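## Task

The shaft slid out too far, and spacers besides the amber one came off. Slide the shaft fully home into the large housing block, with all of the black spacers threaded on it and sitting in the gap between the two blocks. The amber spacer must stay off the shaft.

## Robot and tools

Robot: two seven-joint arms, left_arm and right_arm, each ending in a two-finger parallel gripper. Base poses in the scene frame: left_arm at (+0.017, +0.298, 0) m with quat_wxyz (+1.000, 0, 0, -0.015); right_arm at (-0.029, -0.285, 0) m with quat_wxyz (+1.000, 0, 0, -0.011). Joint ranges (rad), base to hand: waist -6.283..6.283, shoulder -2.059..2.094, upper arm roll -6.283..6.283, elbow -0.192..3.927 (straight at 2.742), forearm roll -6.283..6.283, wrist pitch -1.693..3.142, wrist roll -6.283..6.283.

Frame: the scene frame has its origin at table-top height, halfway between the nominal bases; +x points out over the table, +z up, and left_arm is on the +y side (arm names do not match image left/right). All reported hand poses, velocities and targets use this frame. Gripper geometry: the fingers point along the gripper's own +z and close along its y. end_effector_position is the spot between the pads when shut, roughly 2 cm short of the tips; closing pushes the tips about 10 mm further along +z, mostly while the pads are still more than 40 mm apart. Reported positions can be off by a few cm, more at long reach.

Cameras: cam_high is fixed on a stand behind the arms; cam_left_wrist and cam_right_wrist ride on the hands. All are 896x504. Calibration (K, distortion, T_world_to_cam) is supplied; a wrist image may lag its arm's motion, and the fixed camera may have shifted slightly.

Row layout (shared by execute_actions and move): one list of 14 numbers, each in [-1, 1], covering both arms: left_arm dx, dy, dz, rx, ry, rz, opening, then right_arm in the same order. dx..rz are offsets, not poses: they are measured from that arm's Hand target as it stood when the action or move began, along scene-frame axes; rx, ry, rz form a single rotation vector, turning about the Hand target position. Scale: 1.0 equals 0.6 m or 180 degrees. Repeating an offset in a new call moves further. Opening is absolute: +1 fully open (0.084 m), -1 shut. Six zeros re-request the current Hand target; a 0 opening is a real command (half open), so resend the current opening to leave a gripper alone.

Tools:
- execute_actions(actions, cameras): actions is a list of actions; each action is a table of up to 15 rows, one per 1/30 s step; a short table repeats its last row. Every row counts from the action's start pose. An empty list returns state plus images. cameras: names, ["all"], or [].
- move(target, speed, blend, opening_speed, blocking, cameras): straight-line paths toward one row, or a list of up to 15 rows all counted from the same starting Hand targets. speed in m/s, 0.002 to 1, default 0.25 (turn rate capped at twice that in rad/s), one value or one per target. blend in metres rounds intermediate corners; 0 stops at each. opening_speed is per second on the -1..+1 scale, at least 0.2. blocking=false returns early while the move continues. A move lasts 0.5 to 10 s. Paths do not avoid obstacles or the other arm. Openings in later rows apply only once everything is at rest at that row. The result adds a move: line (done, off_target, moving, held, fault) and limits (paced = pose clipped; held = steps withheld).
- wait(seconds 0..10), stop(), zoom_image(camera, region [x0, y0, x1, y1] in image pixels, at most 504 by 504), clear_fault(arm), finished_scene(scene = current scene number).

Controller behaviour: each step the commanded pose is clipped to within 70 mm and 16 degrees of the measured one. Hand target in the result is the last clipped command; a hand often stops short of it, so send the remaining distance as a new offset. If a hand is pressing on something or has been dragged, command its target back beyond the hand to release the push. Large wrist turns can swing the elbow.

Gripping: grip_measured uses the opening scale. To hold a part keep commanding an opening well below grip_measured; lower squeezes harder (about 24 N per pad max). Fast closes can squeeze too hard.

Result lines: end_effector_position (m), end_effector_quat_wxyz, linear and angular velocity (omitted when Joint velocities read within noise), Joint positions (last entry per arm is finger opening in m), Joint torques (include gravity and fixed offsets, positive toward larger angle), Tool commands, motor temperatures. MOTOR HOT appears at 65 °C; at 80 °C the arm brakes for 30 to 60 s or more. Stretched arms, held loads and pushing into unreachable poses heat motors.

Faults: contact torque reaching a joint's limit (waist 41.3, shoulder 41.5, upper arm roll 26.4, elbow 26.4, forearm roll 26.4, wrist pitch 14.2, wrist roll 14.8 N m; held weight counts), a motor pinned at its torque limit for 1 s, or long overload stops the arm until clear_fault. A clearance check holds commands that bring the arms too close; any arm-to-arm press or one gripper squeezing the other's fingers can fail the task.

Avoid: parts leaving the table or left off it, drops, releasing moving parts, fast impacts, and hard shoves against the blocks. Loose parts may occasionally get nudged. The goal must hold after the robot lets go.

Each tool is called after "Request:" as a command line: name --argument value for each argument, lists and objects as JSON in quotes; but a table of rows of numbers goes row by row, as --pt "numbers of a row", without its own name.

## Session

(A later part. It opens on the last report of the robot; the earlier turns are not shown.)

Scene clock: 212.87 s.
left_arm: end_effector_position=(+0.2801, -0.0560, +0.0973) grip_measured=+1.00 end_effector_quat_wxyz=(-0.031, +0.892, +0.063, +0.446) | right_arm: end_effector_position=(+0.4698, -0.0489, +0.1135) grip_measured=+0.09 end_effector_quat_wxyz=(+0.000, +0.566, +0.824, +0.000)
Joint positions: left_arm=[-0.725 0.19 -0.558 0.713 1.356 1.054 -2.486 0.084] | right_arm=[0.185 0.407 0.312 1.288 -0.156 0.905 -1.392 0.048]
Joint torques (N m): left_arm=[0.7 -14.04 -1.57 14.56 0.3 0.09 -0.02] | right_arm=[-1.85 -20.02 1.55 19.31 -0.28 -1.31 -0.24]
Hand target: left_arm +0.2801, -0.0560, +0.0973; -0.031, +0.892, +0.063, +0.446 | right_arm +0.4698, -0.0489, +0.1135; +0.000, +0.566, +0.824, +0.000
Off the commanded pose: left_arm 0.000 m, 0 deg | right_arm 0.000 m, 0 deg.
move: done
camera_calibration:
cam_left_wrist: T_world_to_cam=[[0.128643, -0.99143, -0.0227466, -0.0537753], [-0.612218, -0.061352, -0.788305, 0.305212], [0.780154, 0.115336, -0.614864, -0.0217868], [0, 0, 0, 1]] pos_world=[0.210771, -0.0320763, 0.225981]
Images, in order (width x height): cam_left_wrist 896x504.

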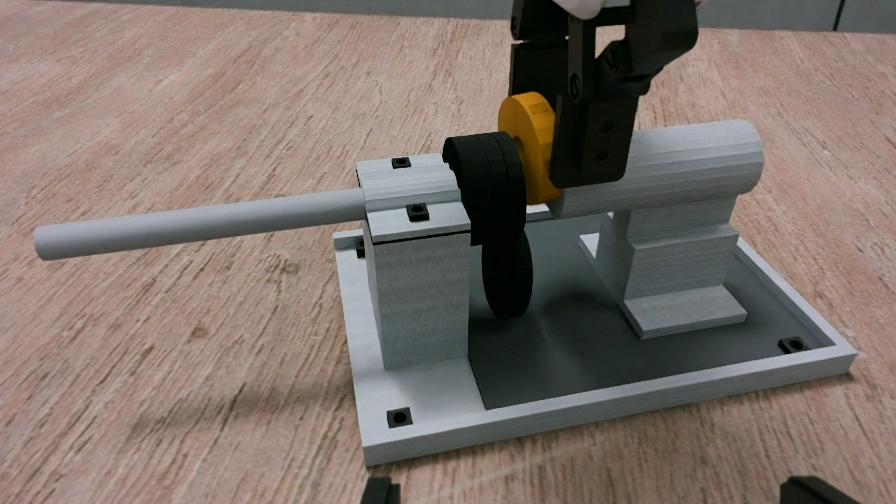

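Request:
move --pt "0 0 0 0 0 0 1 0 0 0.14 0 0 0 -0.5" --pt "0 0 0 0 0 0 1 0.36 -0.1 0.12 0.285 0.109 0 -0.5" --pt "0 0 0 0 0 0 1 0.36 -0.1 -0.11 0.285 0.109 0 -0.5" --blend '[0.03,0.03,0]' --speed 0.2 --cameras '["all"]'

Scene clock: 230.83 s.
left_arm: end_effector_position=(+0.2801, -0.0560, +0.0973) grip_measured=+1.00 end_effector_quat_wxyz=(-0.031, +0.892, +0.063, +0.446) | right_arm: end_effector_position=(+0.6847, -0.1089, +0.0476) grip_measured=+0.09 end_effector_quat_wxyz=(-0.282, +0.556, +0.708, +0.332)
Joint positions: left_arm=[-0.725 0.19 -0.558 0.713 1.356 1.054 -2.486 0.084] | right_arm=[-0.102 1.483 0.541 2.707 0.367 1.347 -1.957 0.048]
Joint torques (N m): left_arm=[0.67 -14.33 -1.52 14.65 0.3 0.16 0.07] | right_arm=[-0.83 -27.69 4.05 17.04 0.78 -0.83 0.25]
Hand target: left_arm +0.2801, -0.0560, +0.0973; -0.031, +0.892, +0.063, +0.446 | right_arm +0.6858, -0.1089, +0.0475; -0.379, +0.502, +0.732, +0.262
Off the commanded pose: left_arm 0.000 m, 0 deg | right_arm 0.001 m, 15 deg.
elbow stopped short (right arm): the move would have taken joint 4 (elbow) straighter than the controller allows.
move: off_target (right_arm)
camera_calibration:
cam_left_wrist: T_world_to_cam=[[0.128643, -0.99143, -0.0227466, -0.0537753], [-0.612218, -0.061352, -0.788305, 0.305212], [0.780154, 0.115336, -0.614864, -0.0217868], [0, 0, 0, 1]] pos_world=[0.210771, -0.0320763, 0.225981]
cam_right_wrist: T_world_to_cam=[[0.971031, 0.164527, 0.173291, -0.622848], [0.238059, -0.603373, -0.761098, -0.126212], [-0.0206621, 0.780303, -0.62506, 0.262281], [0, 0, 0, 1]] pos_world=[0.64027, -0.178336, 0.175815]

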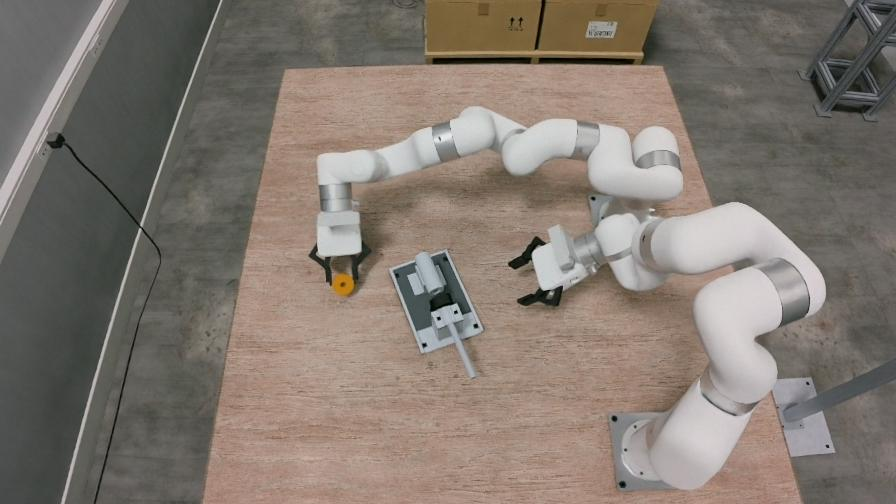

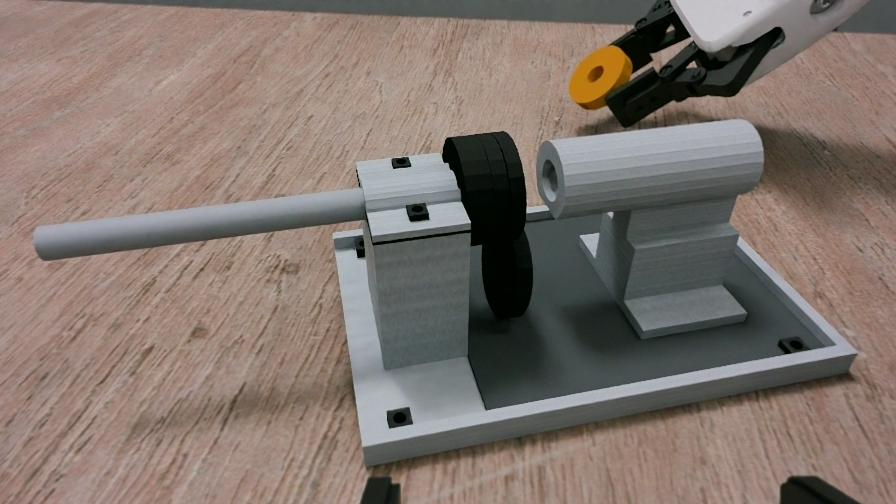

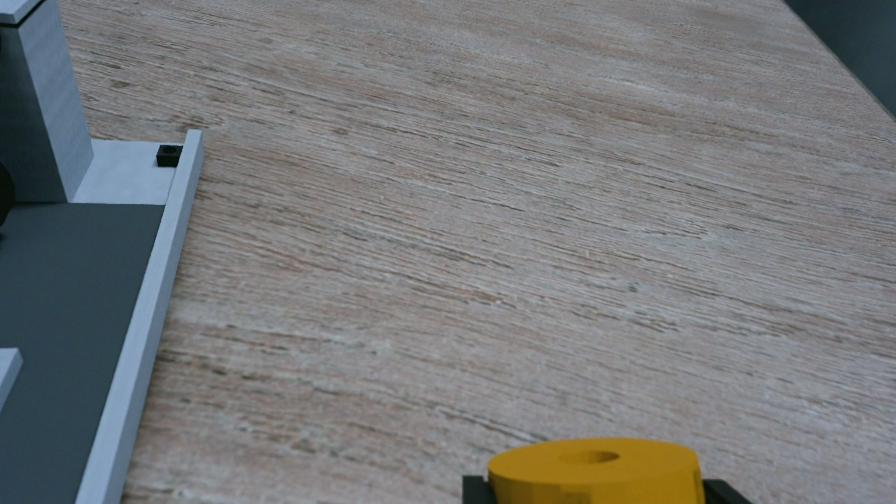

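Request:
move --target '[0,0,0,0,0,0,1,-0.03,0,-0.02,-0.0074,-0.053,-0.066,-0.5]' --speed 0.05 --cameras '["cam_left_wrist","cam_right_wrist"]'

Request:
zoom_image --camera "cam_left_wrist" --region '[540, 0, 840, 160]'

Scene clock: 240.20 s.
left_arm: end_effector_position=(+0.2801, -0.0560, +0.0973) grip_measured=+1.00 end_effector_quat_wxyz=(-0.031, +0.892, +0.063, +0.446) | right_arm: end_effector_position=(+0.6678, -0.1089, +0.0355) grip_measured=+0.09 end_effector_quat_wxyz=(-0.282, +0.556, +0.708, +0.332)
Joint positions: left_arm=[-0.725 0.19 -0.558 0.713 1.356 1.054 -2.486 0.084] | right_arm=[-0.204 1.308 0.539 2.308 0.413 1.168 -2.045 0.048]
Joint torques (N m): left_arm=[0.57 -14.05 -1.49 14.65 0.36 0.08 0] | right_arm=[-0.42 -27.79 6.17 16.69 0.8 -0.72 -0.09]
Hand target: left_arm +0.2801, -0.0560, +0.0973; -0.031, +0.892, +0.063, +0.446 | right_arm +0.6678, -0.1089, +0.0355; -0.282, +0.556, +0.708, +0.332
Off the commanded pose: left_arm 0.000 m, 0 deg | right_arm 0.000 m, 0 deg.
move: done
camera_calibration:
cam_left_wrist: T_world_to_cam=[[0.128643, -0.99143, -0.0227466, -0.0537753], [-0.612218, -0.061352, -0.788305, 0.305212], [0.780154, 0.115336, -0.614864, -0.0217868], [0, 0, 0, 1]] pos_world=[0.210771, -0.0320763, 0.225981]
cam_right_wrist: T_world_to_cam=[[0.970786, 0.165213, 0.174012, -0.604071], [0.239041, -0.602881, -0.761179, -0.131948], [-0.0208481, 0.780538, -0.624761, 0.254553], [0, 0, 0, 1]] pos_world=[0.623271, -0.178436, 0.163714]
Images, in order (width x height): cam_left_wrist 896x504, cam_right_wrist 896x504.

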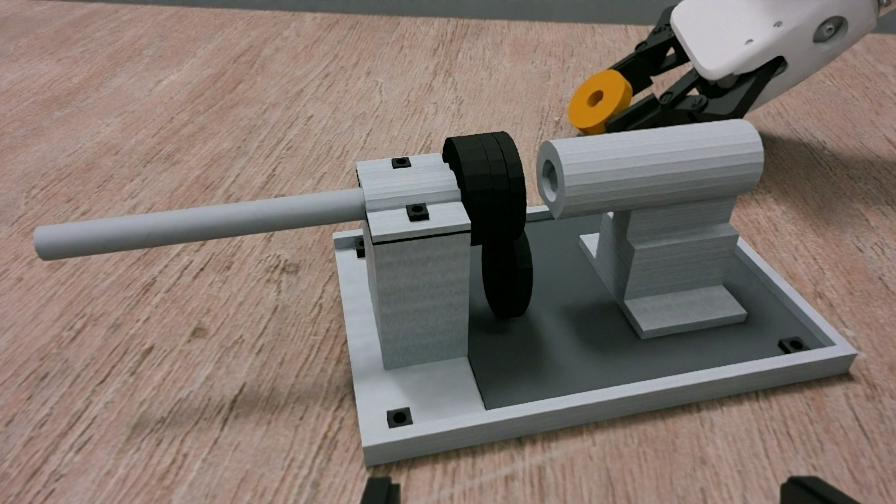

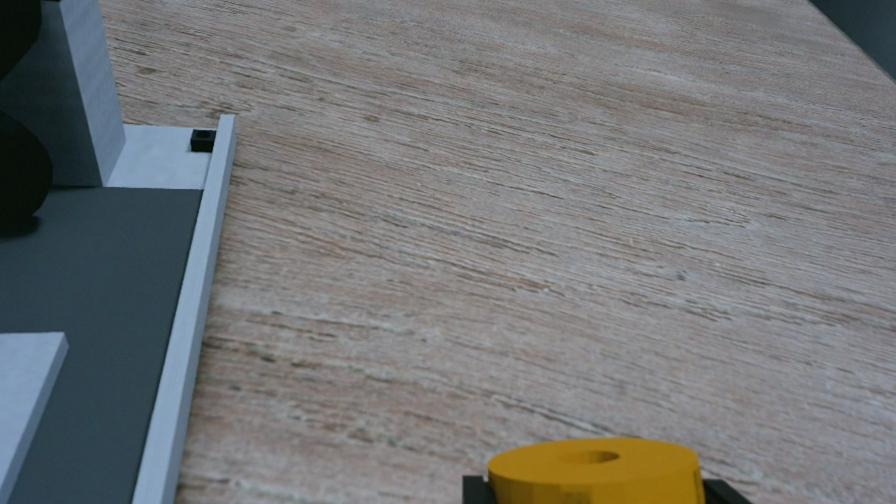

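Scaled by 1.680 from the camera's 896x504 image, which has a finer 1280x720 frame.

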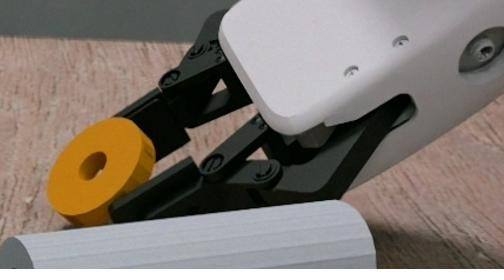

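Request:
move --target '[0,0,0,0,0,0,1,0,0,-0.012,0,0,0,-0.5]' --speed 0.02

Request:
move --target '[0,0,0,0,0,0,1,0,0,-0.005,0,0,0,-0.5]' --speed 0.02 --cameras '["cam_left_wrist"]'

Request:
zoom_image --camera "cam_left_wrist" --region '[540, 0, 840, 160]'

Scene clock: 246.53 s.
left_arm: end_effector_position=(+0.2801, -0.0560, +0.0973) grip_measured=+1.00 end_effector_quat_wxyz=(-0.031, +0.892, +0.063, +0.446) | right_arm: end_effector_position=(+0.6679, -0.1089, +0.0295) grip_measured=+0.09 end_effector_quat_wxyz=(-0.282, +0.556, +0.708, +0.332)
Joint positions: left_arm=[-0.725 0.19 -0.558 0.713 1.356 1.054 -2.486 0.084] | right_arm=[-0.2 1.322 0.538 2.32 0.412 1.167 -2.05 0.048]
Joint torques (N m): left_arm=[0.67 -14.04 -1.54 14.65 0.36 0.11 0.06] | right_arm=[10.65 -3.29 -4.48 0.74 -4.15 -8.88 -2.3]
Hand target: left_arm +0.2801, -0.0560, +0.0973; -0.031, +0.892, +0.063, +0.446 | right_arm +0.6678, -0.1089, +0.0283; -0.282, +0.556, +0.708, +0.332
Off the commanded pose: left_arm 0.000 m, 0 deg | right_arm 0.001 m, 0 deg.
move: done

Scene clock: 247.33 s.
left_arm: end_effector_position=(+0.2801, -0.0560, +0.0973) grip_measured=+1.00 end_effector_quat_wxyz=(-0.031, +0.892, +0.063, +0.446) | right_arm: end_effector_position=(+0.6790, -0.1113, +0.0625) grip_measured=+0.09 end_effector_quat_wxyz=(-0.261, +0.548, +0.717, +0.342)
Joint positions: left_arm=[-0.725 0.19 -0.558 0.713 1.356 1.054 -2.486 0.084] | right_arm=[-0.199 1.272 0.537 2.322 0.412 1.168 -2.051 0.048]
Joint torques (N m): left_arm=[0.51 -14.19 -1.52 14.7 0.28 0.05 -0.02] | right_arm=[0.71 -26.98 5.46 17.09 0.46 -0.81 -0.03]
Hand target: left_arm +0.2801, -0.0560, +0.0973; -0.031, +0.892, +0.063, +0.446 | right_arm +0.6790, -0.1113, +0.0625; -0.261, +0.548, +0.717, +0.342 (not the last commanded pose)
Tool commands: left_gripper/opening=+1.0 right_gripper/opening=-0.5
Off the commanded pose: left_arm 0.000 m, 0 deg | right_arm 0.039 m, 3 deg.
TORQUE FAULT: the external load on joint 2 (shoulder) of the right arm reached its load limit, and that arm stopped. The contact can be on any part of that arm beyond that joint, not only on its tool. A torque fault puts only its own arm into a fault stop. That arm's remaining commands of this call were not run. The hold on joint 2 (shoulder) of that arm was moved back by the arm itself, up to 3 degrees, as the stop began. That arm is still stopped at the end of this call. While its stop runs, that arm, its gripper or tool too, takes no new command.
CLEAR FAULT: the right arm stays stopped (state 4) until you call clear_fault(arm="right_arm").
End effector pose when the fault began: right_arm: position (+0.6677, -0.1088, +0.0286), quat_wxyz (-0.283, +0.555, +0.708, +0.332)
Joint positions when the fault began: right_arm=[-0.199 1.325 0.537 2.322 0.412 1.168 -2.051 0.048]
move: fault (right_arm)
camera_calibration:
cam_left_wrist: T_world_to_cam=[[0.128643, -0.99143, -0.0227466, -0.0537753], [-0.612218, -0.061352, -0.788305, 0.305212], [0.780154, 0.115336, -0.614864, -0.0217868], [0, 0, 0, 1]] pos_world=[0.210771, -0.0320763, 0.225981]
Images, in order (width x height): cam_left_wrist 896x504.

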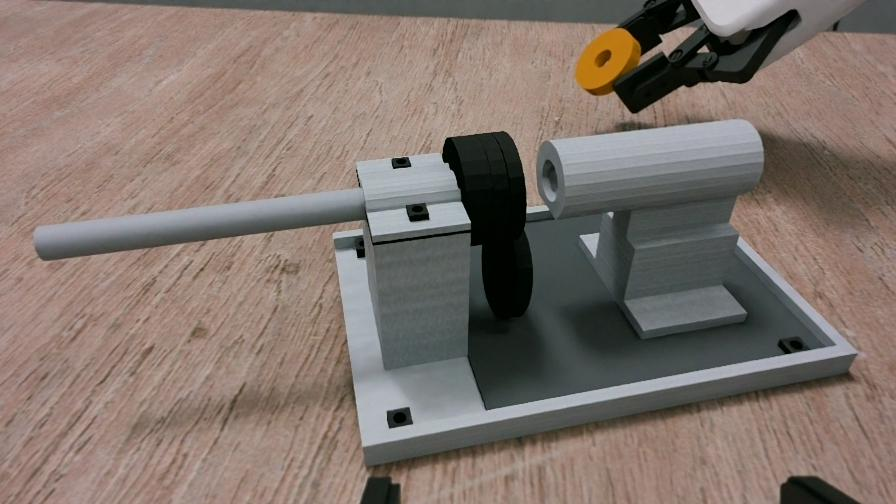

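Scaled by 1.680 from the camera's 896x504 image, which has a finer 1280x720 frame.

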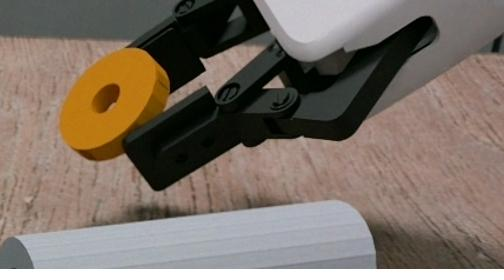

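Request:
clear_fault --arm "right_arm"

Request:
move --target '[0,0,0,0,0,0,1,-0.015,0.003,-0.0475,0,0,0,-0.5]' --speed 0.05

Scene clock: 253.27 s.
left_arm: end_effector_position=(+0.2801, -0.0560, +0.0973) grip_measured=+1.00 end_effector_quat_wxyz=(-0.031, +0.892, +0.063, +0.446) | right_arm: end_effector_position=(+0.6790, -0.1113, +0.0625) grip_measured=+0.09 end_effector_quat_wxyz=(-0.261, +0.548, +0.717, +0.342)
Joint positions: left_arm=[-0.725 0.19 -0.558 0.713 1.356 1.054 -2.486 0.084] | right_arm=[-0.199 1.272 0.537 2.322 0.412 1.168 -2.051 0.048]
Joint torques (N m): left_arm=[0.5 -14.05 -1.46 14.62 0.34 0.13 0.04] | right_arm=[0.78 -26.99 5.44 17.21 0.47 -0.81 -0.07]
Hand target: left_arm +0.2801, -0.0560, +0.0973; -0.031, +0.892, +0.063, +0.446 | right_arm +0.6790, -0.1113, +0.0625; -0.261, +0.548, +0.717, +0.342 (not the last commanded pose)
Tool commands: left_gripper/opening=+1.0 right_gripper/opening=-0.5
Off the commanded pose: left_arm 0.000 m, 0 deg | right_arm 0.039 m, 3 deg.
TORQUE FAULT, CONTINUED: the right arm's stop, for the torque fault of joint 2 (shoulder) that an earlier result reported, is over. The call counts as one of the actions that you can send in this scene. The hold on joint 2 (shoulder) of that arm was moved back by the arm itself, up to 3 degrees, as the stop began. That arm's target is now where it stood when the stop ended, not its last command. That arm's gripper keeps its grip as last carried out, and that arm accepts commands again: back off and push less far.
CLEAR FAULT: your call cleared the right arm's torque fault. If a joint's load stays at its limit, that arm stops again at once.

Scene clock: 254.23 s.
left_arm: end_effector_position=(+0.2801, -0.0560, +0.0973) grip_measured=+1.00 end_effector_quat_wxyz=(-0.031, +0.892, +0.063, +0.446) | right_arm: end_effector_position=(+0.6701, -0.1095, +0.0341) grip_measured=+0.09 end_effector_quat_wxyz=(-0.261, +0.548, +0.717, +0.342)
Joint positions: left_arm=[-0.725 0.19 -0.558 0.713 1.356 1.054 -2.486 0.084] | right_arm=[-0.217 1.274 0.539 2.237 0.423 1.102 -2.099 0.048]
Joint torques (N m): left_arm=[0.37 -14.04 -1.51 14.59 0.22 0.08 0.03] | right_arm=[-0.04 -25.57 5.55 14.98 0.25 -0.87 -0.18]
Hand target: left_arm +0.2801, -0.0560, +0.0973; -0.031, +0.892, +0.063, +0.446 | right_arm +0.6700, -0.1095, +0.0340; -0.261, +0.548, +0.717, +0.342
Off the commanded pose: left_arm 0.000 m, 0 deg | right_arm 0.000 m, 0 deg.
move: done

Request:
move --pt "0 0 0 0 0 0 1 0 0 -0.0033 0 0 0 -0.5" --pt "0 0 0 0 0 0 1 0 0 -0.0033 0 0 0 0.5" --pt "0 0 0 0 0 0 1 0 -0.1 0.09 0 0 0 0.5" --speed 0.06 --opening_speed 0.7 --cameras '["cam_high","cam_left_wrist"]'

Scene clock: 265.53 s.
left_arm: end_effector_position=(+0.2801, -0.0560, +0.0973) grip_measured=+1.00 end_effector_quat_wxyz=(-0.031, +0.892, +0.063, +0.446) | right_arm: end_effector_position=(+0.6700, -0.1695, +0.0880) grip_measured=+0.49 end_effector_quat_wxyz=(-0.261, +0.548, +0.717, +0.342)
Joint positions: left_arm=[-0.725 0.19 -0.558 0.713 1.356 1.054 -2.486 0.084] | right_arm=[-0.308 1.19 0.535 2.246 0.416 1.235 -2.089 0.065]
Joint torques (N m): left_arm=[0.49 -13.86 -1.46 14.6 0.31 0.11 0] | right_arm=[-0.42 -27.29 5.58 17.81 0.47 -0.46 0.34]
Hand target: left_arm +0.2801, -0.0560, +0.0973; -0.031, +0.892, +0.063, +0.446 | right_arm +0.6700, -0.1695, +0.0880; -0.261, +0.548, +0.717, +0.342
Off the commanded pose: left_arm 0.000 m, 0 deg | right_arm 0.000 m, 0 deg.
move: done
camera_calibration:
cam_left_wrist: T_world_to_cam=[[0.128643, -0.99143, -0.0227466, -0.0537753], [-0.612218, -0.061352, -0.788305, 0.305212], [0.780154, 0.115336, -0.614864, -0.0217868], [0, 0, 0, 1]] pos_world=[0.210771, -0.0320763, 0.225981]
Images, in order (width x height): cam_high 896x504, cam_left_wrist 896x504.

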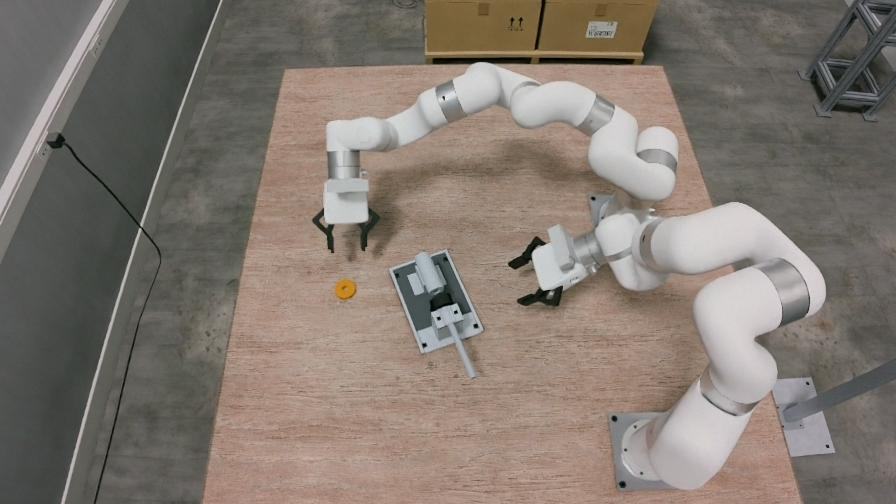

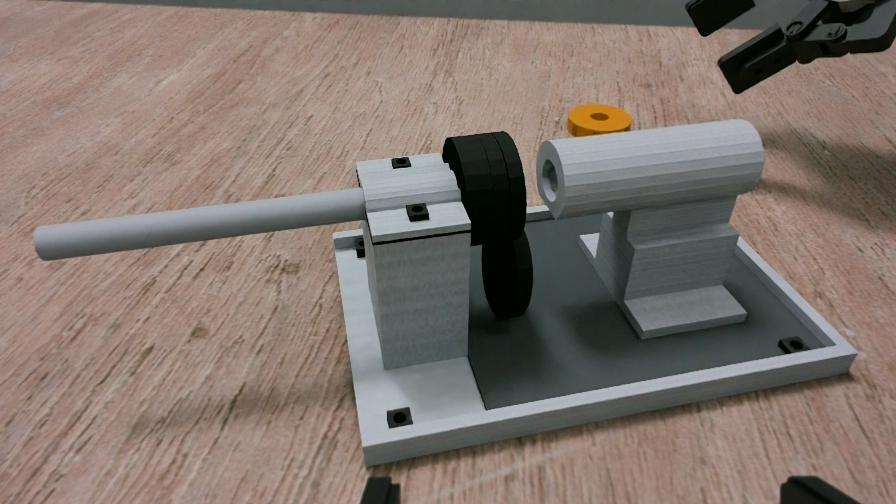

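Request:
move --pt "0 0 0 0 0 0 1 -0.05 0 0.22 -0.14 -0.007 0.015 1" --pt "0 0 0 0 0 0 1 -0.283 0.216 0.22 -0.283 -0.0142 0.0302 1" --blend '[0.05,0]' --cameras '["cam_right_wrist"]'

Request:
zoom_image --camera "cam_right_wrist" --region '[360, 220, 580, 400]'

Request:
zoom_image --camera "cam_left_wrist" --region '[420, 110, 620, 340]'

Scene clock: 277.10 s.
left_arm: end_effector_position=(+0.2801, -0.0560, +0.0973) grip_measured=+1.00 end_effector_quat_wxyz=(-0.031, +0.892, +0.063, +0.446) | right_arm: end_effector_position=(+0.5002, -0.0400, +0.2200) grip_measured=+1.00 end_effector_quat_wxyz=(+0.000, +0.566, +0.824, +0.000)
Joint positions: left_arm=[-0.725 0.19 -0.558 0.713 1.356 1.054 -2.486 0.084] | right_arm=[0.132 0.414 0.403 1.604 -0.169 1.225 -1.398 0.084]
Joint torques (N m): left_arm=[0.46 -13.93 -1.53 14.54 0.27 0.09 0.02] | right_arm=[1.17 -19.53 2.83 20.55 -0.21 -1.42 0.29]
Hand target: left_arm +0.2801, -0.0560, +0.0973; -0.031, +0.892, +0.063, +0.446 | right_arm +0.5002, -0.0399, +0.2200; +0.000, +0.566, +0.824, +0.000
Off the commanded pose: left_arm 0.000 m, 0 deg | right_arm 0.000 m, 0 deg.
move: done
camera_calibration:
cam_right_wrist: T_world_to_cam=[[0.927124, 0.374676, 0.00768911, -0.418153], [0.374617, -0.927145, 0.00804194, -0.160072], [0.010142, -0.0045754, -0.999938, 0.348231], [0, 0, 0, 1]] pos_world=[0.444114, 0.0098553, 0.352712]
Images, in order (width x height): cam_right_wrist 896x504.

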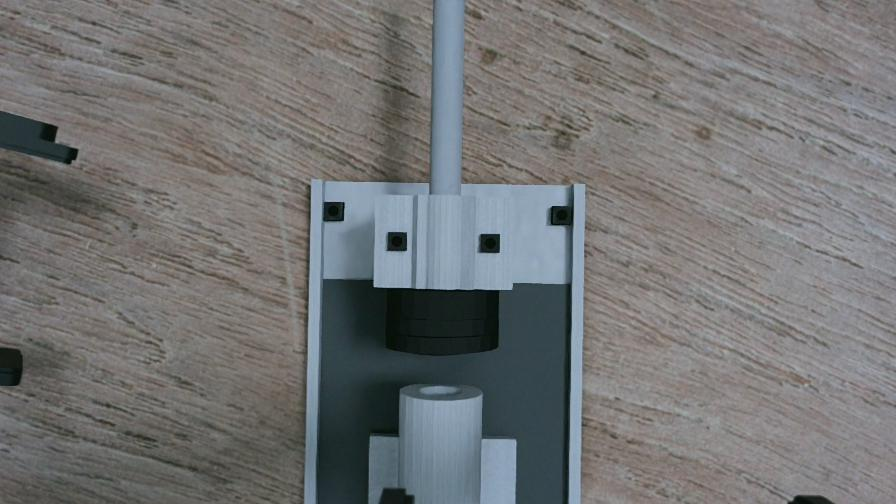

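Scaled by 2.291 from the camera's 896x504 image, which has a finer 1280x720 frame.

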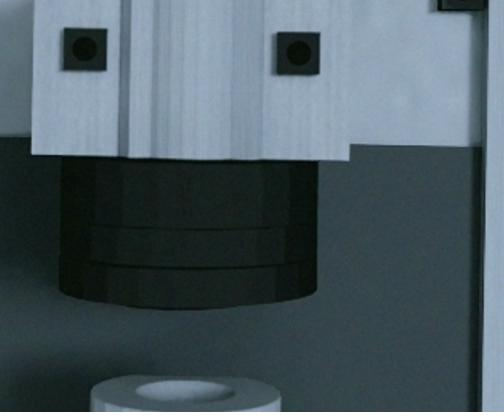

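This scene's latest camera images include none from cam_left_wrist. They are from: cam_right_wrist. cam_left_wrist's image comes with the result of a call that names it in "cameras".

Request:
wait --seconds 0.1 --cameras '["cam_left_wrist"]'

Request:
zoom_image --camera "cam_left_wrist" --region '[420, 110, 620, 340]'

Scene clock: 289.17 s.
left_arm: end_effector_position=(+0.2801, -0.0560, +0.0973) grip_measured=+1.00 end_effector_quat_wxyz=(-0.031, +0.892, +0.063, +0.446) | right_arm: end_effector_position=(+0.5002, -0.0399, +0.2200) grip_measured=+1.00 end_effector_quat_wxyz=(+0.000, +0.566, +0.824, +0.000)
Joint positions: left_arm=[-0.725 0.19 -0.558 0.713 1.356 1.054 -2.486 0.084] | right_arm=[0.132 0.414 0.403 1.604 -0.169 1.225 -1.398 0.084]
Joint torques (N m): left_arm=[0.56 -13.76 -1.46 14.55 0.32 0.18 0.03] | right_arm=[1.4 -19.42 2.99 20.51 -0.05 -1.62 0.28]
Hand target: left_arm +0.2801, -0.0560, +0.0973; -0.031, +0.892, +0.063, +0.446 | right_arm +0.5002, -0.0399, +0.2200; +0.000, +0.566, +0.824, +0.000
Tool commands: left_gripper/opening=+1.0 right_gripper/opening=+1.0
Off the commanded pose: left_arm 0.000 m, 0 deg | right_arm 0.000 m, 0 deg.
wait: 0.10 s; at rest from the start
camera_calibration:
cam_left_wrist: T_world_to_cam=[[0.128643, -0.99143, -0.0227466, -0.0537753], [-0.612218, -0.061352, -0.788305, 0.305212], [0.780154, 0.115336, -0.614864, -0.0217868], [0, 0, 0, 1]] pos_world=[0.210771, -0.0320763, 0.225981]
Images, in order (width x height): cam_left_wrist 896x504.

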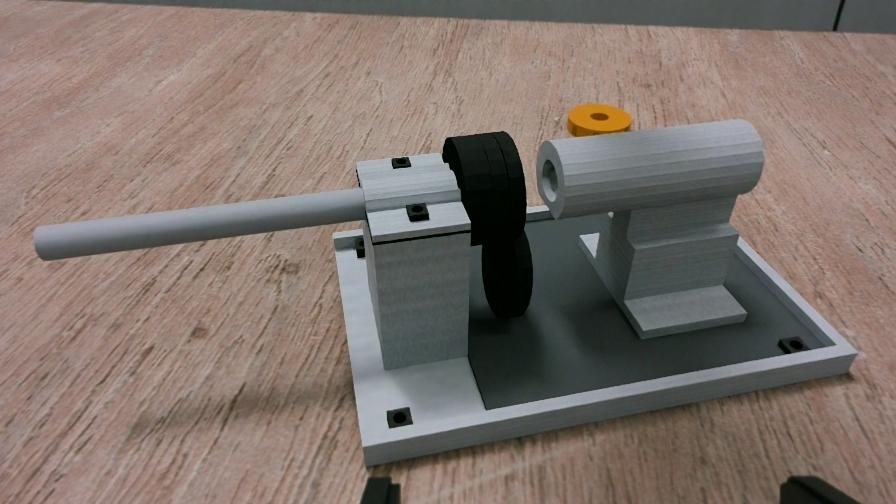

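Scaled by 2.191 from the camera's 896x504 image, which has a finer 1280x720 frame.

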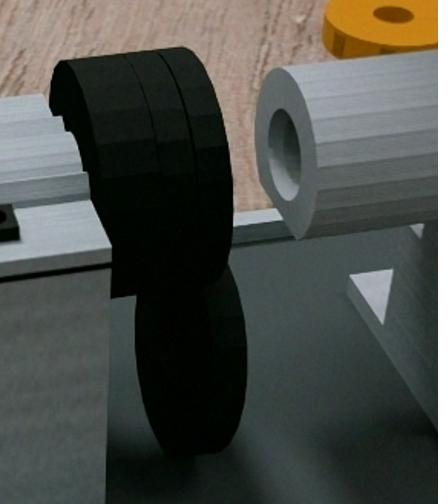

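Request:
move --target '[0,0,0,0,0,0,1,0.035,-0.09,-0.05,0,0,0,1]' --speed 0.15 --cameras '["cam_right_wrist"]'

Request:
zoom_image --camera "cam_right_wrist" --region '[360, 100, 580, 300]'

Scene clock: 308.87 s.
left_arm: end_effector_position=(+0.2801, -0.0560, +0.0973) grip_measured=+1.00 end_effector_quat_wxyz=(-0.031, +0.892, +0.063, +0.446) | right_arm: end_effector_position=(+0.5212, -0.0939, +0.1900) grip_measured=+1.00 end_effector_quat_wxyz=(+0.000, +0.566, +0.824, +0.000)
Joint positions: left_arm=[-0.725 0.19 -0.558 0.713 1.356 1.054 -2.486 0.084] | right_arm=[0.052 0.427 0.372 1.541 -0.166 1.146 -1.498 0.084]
Joint torques (N m): left_arm=[0.48 -13.94 -1.45 14.7 0.26 0.09 -0.01] | right_arm=[-0.33 -19.71 2.23 19.72 -0.25 -1.77 -0.13]
Hand target: left_arm +0.2801, -0.0560, +0.0973; -0.031, +0.892, +0.063, +0.446 | right_arm +0.5212, -0.0939, +0.1900; +0.000, +0.566, +0.824, +0.000
Off the commanded pose: left_arm 0.000 m, 0 deg | right_arm 0.000 m, 0 deg.
move: done
camera_calibration:
cam_right_wrist: T_world_to_cam=[[0.927055, 0.374846, 0.00772868, -0.417115], [0.374789, -0.927076, 0.00794756, -0.217587], [0.0101442, -0.00447121, -0.999939, 0.317778], [0, 0, 0, 1]] pos_world=[0.465014, -0.0439449, 0.322711]
Images, in order (width x height): cam_right_wrist 896x504.

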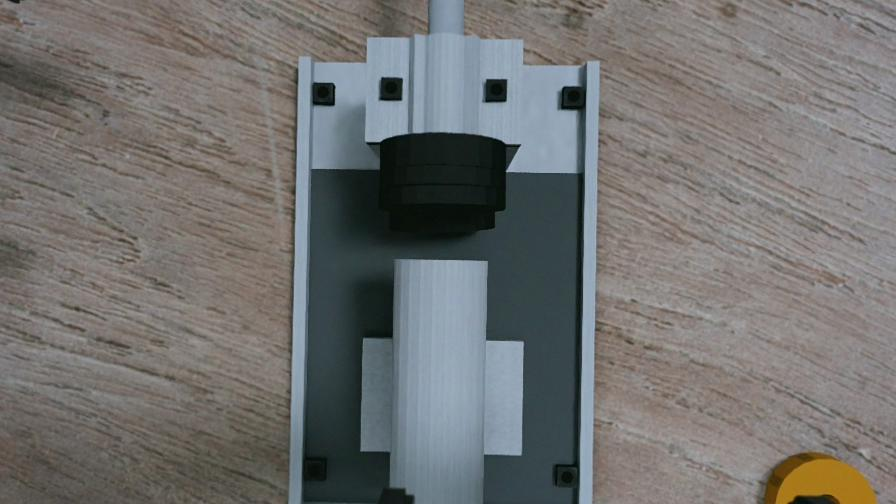

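Scaled by 2.291 from the camera's 896x504 image, which has a finer 1280x720 frame.

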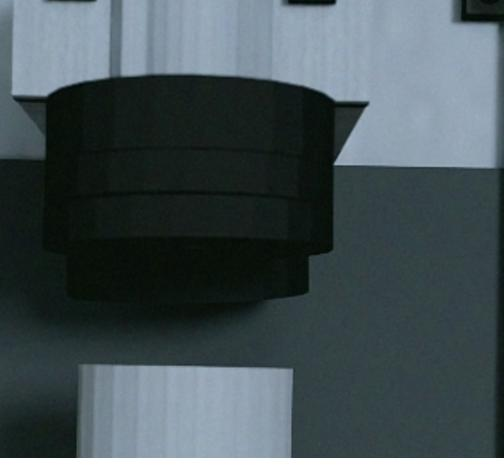

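Request:
move --pt "0 0 0 0 0 0 1 -0.0912 0.0782 -0.05 0 0 0 1" --pt "0 0 0 0 0 0 1 -0.0912 0.0782 -0.225 0 0 0 1" --speed 0.12 --blend '[0.01,0]'

Request:
move --target '[0,0,0,0,0,0,1,0,0,-0.0075,0,0,0,1]' --speed 0.02 --cameras '["cam_left_wrist"]'

Request:
zoom_image --camera "cam_left_wrist" --region '[420, 80, 700, 340]'

Scene clock: 327.37 s.
left_arm: end_effector_position=(+0.2801, -0.0560, +0.0973) grip_measured=+1.00 end_effector_quat_wxyz=(-0.031, +0.892, +0.063, +0.446) | right_arm: end_effector_position=(+0.4665, -0.0470, +0.0550) grip_measured=+1.00 end_effector_quat_wxyz=(+0.000, +0.566, +0.824, +0.000)
Joint positions: left_arm=[-0.725 0.19 -0.558 0.713 1.356 1.054 -2.486 0.084] | right_arm=[0.137 0.512 0.364 1.244 -0.252 0.777 -1.321 0.084]
Joint torques (N m): left_arm=[0.64 -14 -1.6 14.55 0.35 0.12 0] | right_arm=[1.47 -19.57 2.68 17.91 -0.24 -1.65 0.3]
Hand target: left_arm +0.2801, -0.0560, +0.0973; -0.031, +0.892, +0.063, +0.446 | right_arm +0.4665, -0.0470, +0.0550; +0.000, +0.566, +0.824, +0.000
Off the commanded pose: left_arm 0.000 m, 0 deg | right_arm 0.000 m, 0 deg.
move: done

Scene clock: 328.07 s.
left_arm: end_effector_position=(+0.2801, -0.0560, +0.0973) grip_measured=+1.00 end_effector_quat_wxyz=(-0.031, +0.892, +0.063, +0.446) | right_arm: end_effector_position=(+0.4665, -0.0470, +0.0505) grip_measured=+1.00 end_effector_quat_wxyz=(+0.000, +0.566, +0.824, +0.000)
Joint positions: left_arm=[-0.725 0.19 -0.558 0.713 1.356 1.054 -2.486 0.084] | right_arm=[0.139 0.521 0.361 1.242 -0.256 0.767 -1.318 0.084]
Joint torques (N m): left_arm=[0.61 -14.01 -1.47 14.6 0.39 0.14 0.04] | right_arm=[1.32 -18.77 2.56 16.95 -0.34 -1.82 0.24]
Hand target: left_arm +0.2801, -0.0560, +0.0973; -0.031, +0.892, +0.063, +0.446 | right_arm +0.4665, -0.0470, +0.0505; +0.000, +0.566, +0.824, +0.000
Off the commanded pose: left_arm 0.000 m, 0 deg | right_arm 0.000 m, 0 deg.
move: done
camera_calibration:
cam_left_wrist: T_world_to_cam=[[0.128643, -0.99143, -0.0227466, -0.0537753], [-0.612218, -0.061352, -0.788305, 0.305212], [0.780154, 0.115336, -0.614864, -0.0217868], [0, 0, 0, 1]] pos_world=[0.210771, -0.0320763, 0.225981]
Images, in order (width x height): cam_left_wrist 896x504.

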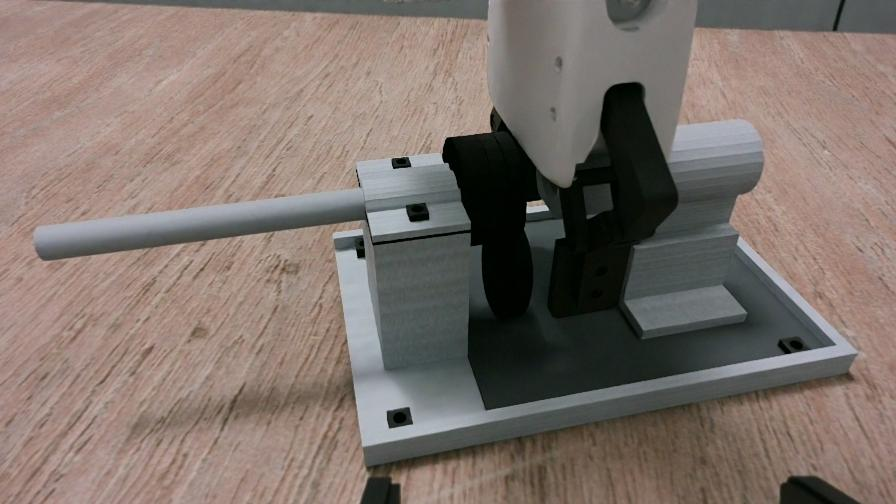

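Scaled by 1.800 from the camera's 896x504 image, which has a finer 1280x720 frame.

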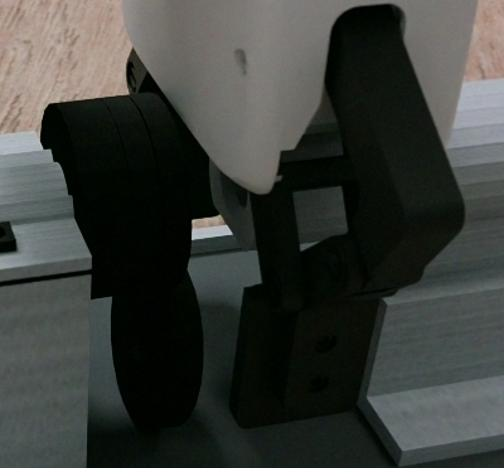

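Request:
move --target '[0,0,0,0,0,0,1,-0.0018,0.0047,0,0,0,0,1]' --speed 0.02

Scene clock: 334.80 s.
left_arm: end_effector_position=(+0.2801, -0.0560, +0.0973) grip_measured=+1.00 end_effector_quat_wxyz=(-0.031, +0.892, +0.063, +0.446) | right_arm: end_effector_position=(+0.4654, -0.0442, +0.0505) grip_measured=+1.00 end_effector_quat_wxyz=(+0.000, +0.566, +0.824, +0.000)
Joint positions: left_arm=[-0.725 0.19 -0.558 0.713 1.356 1.054 -2.486 0.084] | right_arm=[0.144 0.522 0.361 1.244 -0.257 0.768 -1.312 0.084]
Joint torques (N m): left_arm=[0.65 -13.87 -1.49 14.58 0.39 0.1 0.06] | right_arm=[2.01 -18.59 3.66 16.66 -0.11 -1.35 0.34]
Hand target: left_arm +0.2801, -0.0560, +0.0973; -0.031, +0.892, +0.063, +0.446 | right_arm +0.4654, -0.0442, +0.0505; +0.000, +0.566, +0.824, +0.000
Off the commanded pose: left_arm 0.000 m, 0 deg | right_arm 0.000 m, 0 deg.
move: done

Request:
move --target '[0,0,0,0,0,0,1,0,0,0,0,0,0,-0.1]' --opening_speed 0.6 --cameras '["cam_left_wrist"]'

Request:
zoom_image --camera "cam_left_wrist" --region '[420, 80, 700, 340]'

Scene clock: 341.43 s.
left_arm: end_effector_position=(+0.2801, -0.0560, +0.0973) grip_measured=+1.00 end_effector_quat_wxyz=(-0.031, +0.892, +0.063, +0.446) | right_arm: end_effector_position=(+0.4654, -0.0442, +0.0505) grip_measured=-0.11 end_effector_quat_wxyz=(+0.000, +0.566, +0.824, +0.000)
Joint positions: left_arm=[-0.725 0.19 -0.558 0.713 1.356 1.054 -2.486 0.084] | right_arm=[0.144 0.522 0.361 1.244 -0.257 0.768 -1.312 0.039]
Joint torques (N m): left_arm=[0.56 -13.93 -1.48 14.66 0.39 0.18 0] | right_arm=[2.08 -18.49 3.68 16.56 -0.1 -1.51 0.21]
Hand target: left_arm +0.2801, -0.0560, +0.0973; -0.031, +0.892, +0.063, +0.446 | right_arm +0.4654, -0.0442, +0.0505; +0.000, +0.566, +0.824, +0.000
Off the commanded pose: left_arm 0.000 m, 0 deg | right_arm 0.000 m, 0 deg.
move: done
camera_calibration:
cam_left_wrist: T_world_to_cam=[[0.128643, -0.99143, -0.0227466, -0.0537753], [-0.612218, -0.061352, -0.788305, 0.305212], [0.780154, 0.115336, -0.614864, -0.0217868], [0, 0, 0, 1]] pos_world=[0.210771, -0.0320763, 0.225981]
Images, in order (width x height): cam_left_wrist 896x504.

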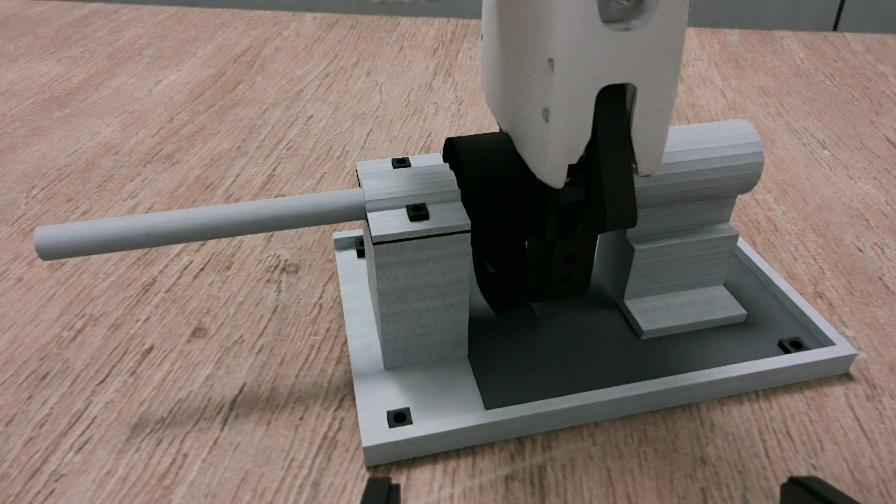

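Scaled by 1.800 from the camera's 896x504 image, which has a finer 1280x720 frame.

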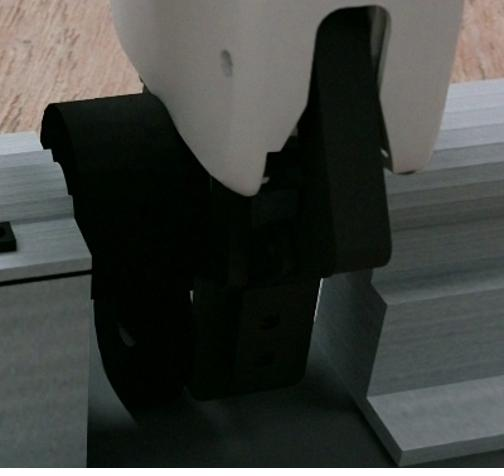

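Request:
move --pt "0 0 0 0 0 0 1 0 0 0 0 0 0 1" --pt "0 0 0 0 0 0 1 0.01 -0.02 0.1 0 0 0 1" --pt "0 0 0 0 0 0 1 0.093 -0.083 0.23 0 0 0 1" --opening_speed 1 --speed 0.2 --cameras '["cam_left_wrist","cam_right_wrist"]'

Request:
zoom_image --camera "cam_left_wrist" --region '[420, 110, 620, 340]'

Request:
zoom_image --camera "cam_right_wrist" --region '[360, 100, 580, 300]'

Scene clock: 354.23 s.
left_arm: end_effector_position=(+0.2801, -0.0560, +0.0973) grip_measured=+1.00 end_effector_quat_wxyz=(-0.031, +0.892, +0.063, +0.446) | right_arm: end_effector_position=(+0.5212, -0.0940, +0.1885) grip_measured=+1.00 end_effector_quat_wxyz=(+0.000, +0.566, +0.824, +0.000)
Joint positions: left_arm=[-0.725 0.19 -0.558 0.713 1.356 1.054 -2.486 0.084] | right_arm=[0.051 0.428 0.372 1.538 -0.167 1.142 -1.498 0.084]
Joint torques (N m): left_arm=[0.62 -13.89 -1.57 14.61 0.48 0.09 0.06] | right_arm=[1.25 -19.74 2.27 20.24 -0.29 -1.52 -0.14]
Hand target: left_arm +0.2801, -0.0560, +0.0973; -0.031, +0.892, +0.063, +0.446 | right_arm +0.5212, -0.0940, +0.1885; +0.000, +0.566, +0.824, +0.000
Off the commanded pose: left_arm 0.000 m, 0 deg | right_arm 0.000 m, 0 deg.
move: done
camera_calibration:
cam_left_wrist: T_world_to_cam=[[0.128643, -0.99143, -0.0227466, -0.0537753], [-0.612218, -0.061352, -0.788305, 0.305212], [0.780154, 0.115336, -0.614864, -0.0217868], [0, 0, 0, 1]] pos_world=[0.210771, -0.0320763, 0.225981]
cam_right_wrist: T_world_to_cam=[[0.92709, 0.374763, 0.00759745, -0.417044], [0.374705, -0.92711, 0.00800363, -0.217648], [0.0100431, -0.00457328, -0.999939, 0.31632], [0, 0, 0, 1]] pos_world=[0.465014, -0.0440447, 0.321212]
Images, in order (width x height): cam_left_wrist 896x504, cam_right_wrist 896x504.

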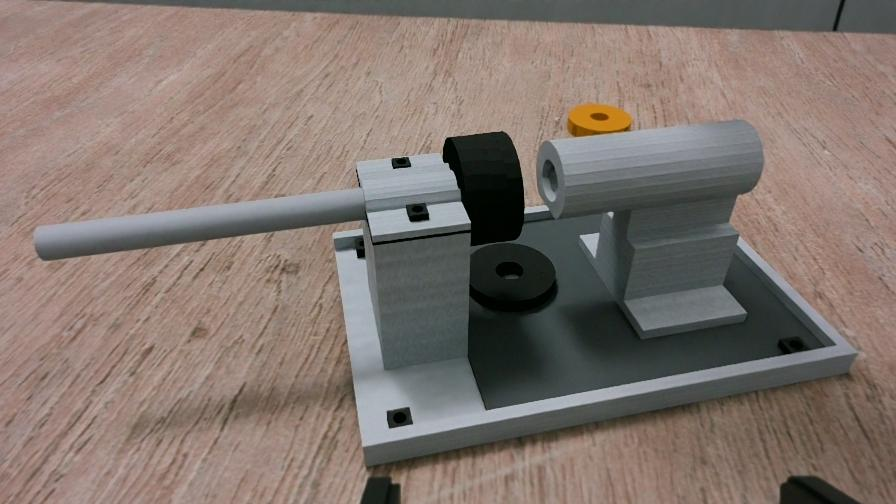

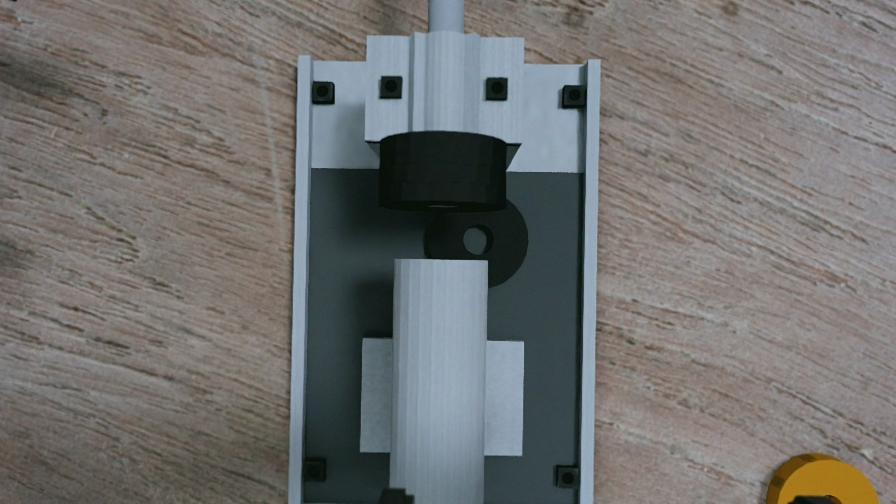

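Scaled by 2.191 from the camera's 896x504 image, which has a finer 1280x720 frame.

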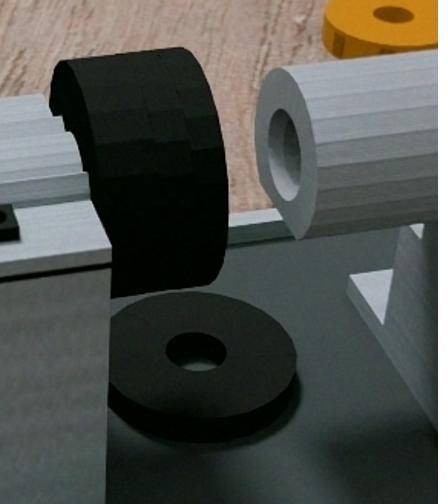

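Scaled by 2.291 from the camera's 896x504 image, which has a finer 1280x720 frame.

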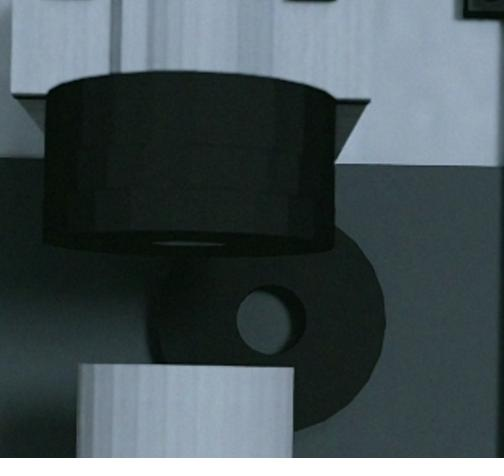

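Request:
move --target '[-0.037,0.135,0.033,0,0,-0.178,1,0,0,0,0,0,0,1]' --cameras '["cam_left_wrist"]'

Scene clock: 434.17 s.
left_arm: end_effector_position=(+0.2579, +0.0250, +0.1171) grip_measured=+1.00 end_effector_quat_wxyz=(+0.093, +0.875, -0.186, +0.437) | right_arm: end_effector_position=(+0.5212, -0.0940, +0.1885) grip_measured=+1.00 end_effector_quat_wxyz=(+0.000, +0.566, +0.824, +0.000)
Joint positions: left_arm=[-0.61 -0.382 -0.353 0.238 2.102 0.402 -2.595 0.084] | right_arm=[0.051 0.428 0.372 1.538 -0.167 1.142 -1.498 0.084]
Joint torques (N m): left_arm=[-0.66 -5.95 2.16 14.85 0 0.14 -0.15] | right_arm=[1.44 -19.94 2.14 20.34 -0.21 -1.63 0.06]
Hand target: left_arm +0.2579, +0.0250, +0.1171; +0.093, +0.875, -0.186, +0.437 | right_arm +0.5212, -0.0940, +0.1885; +0.000, +0.566, +0.824, +0.000
Off the commanded pose: left_arm 0.000 m, 0 deg | right_arm 0.000 m, 0 deg.
move: done
camera_calibration:
cam_left_wrist: T_world_to_cam=[[-0.416926, -0.908658, -0.0226661, 0.168452], [-0.551564, 0.272741, -0.788282, 0.288218], [0.722461, -0.316153, -0.614896, 0.024014], [0, 0, 0, 1]] pos_world=[0.211853, 0.0820481, 0.245781]
Images, in order (width x height): cam_left_wrist 896x504.

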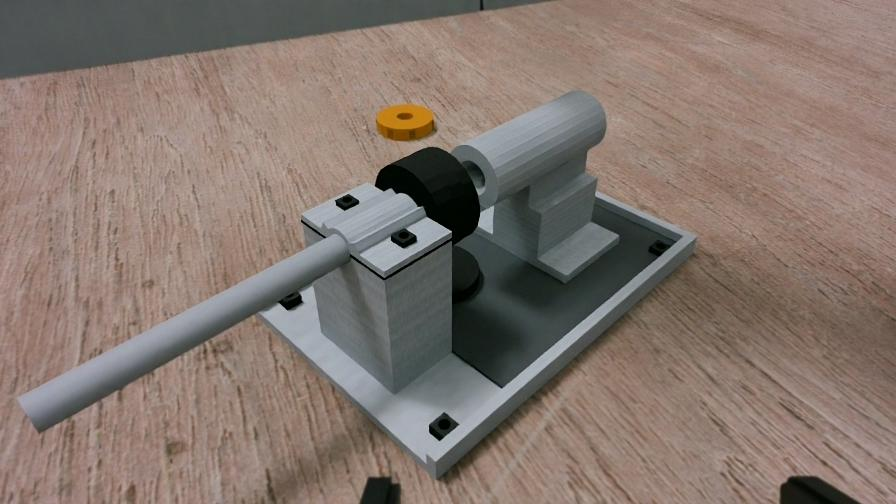

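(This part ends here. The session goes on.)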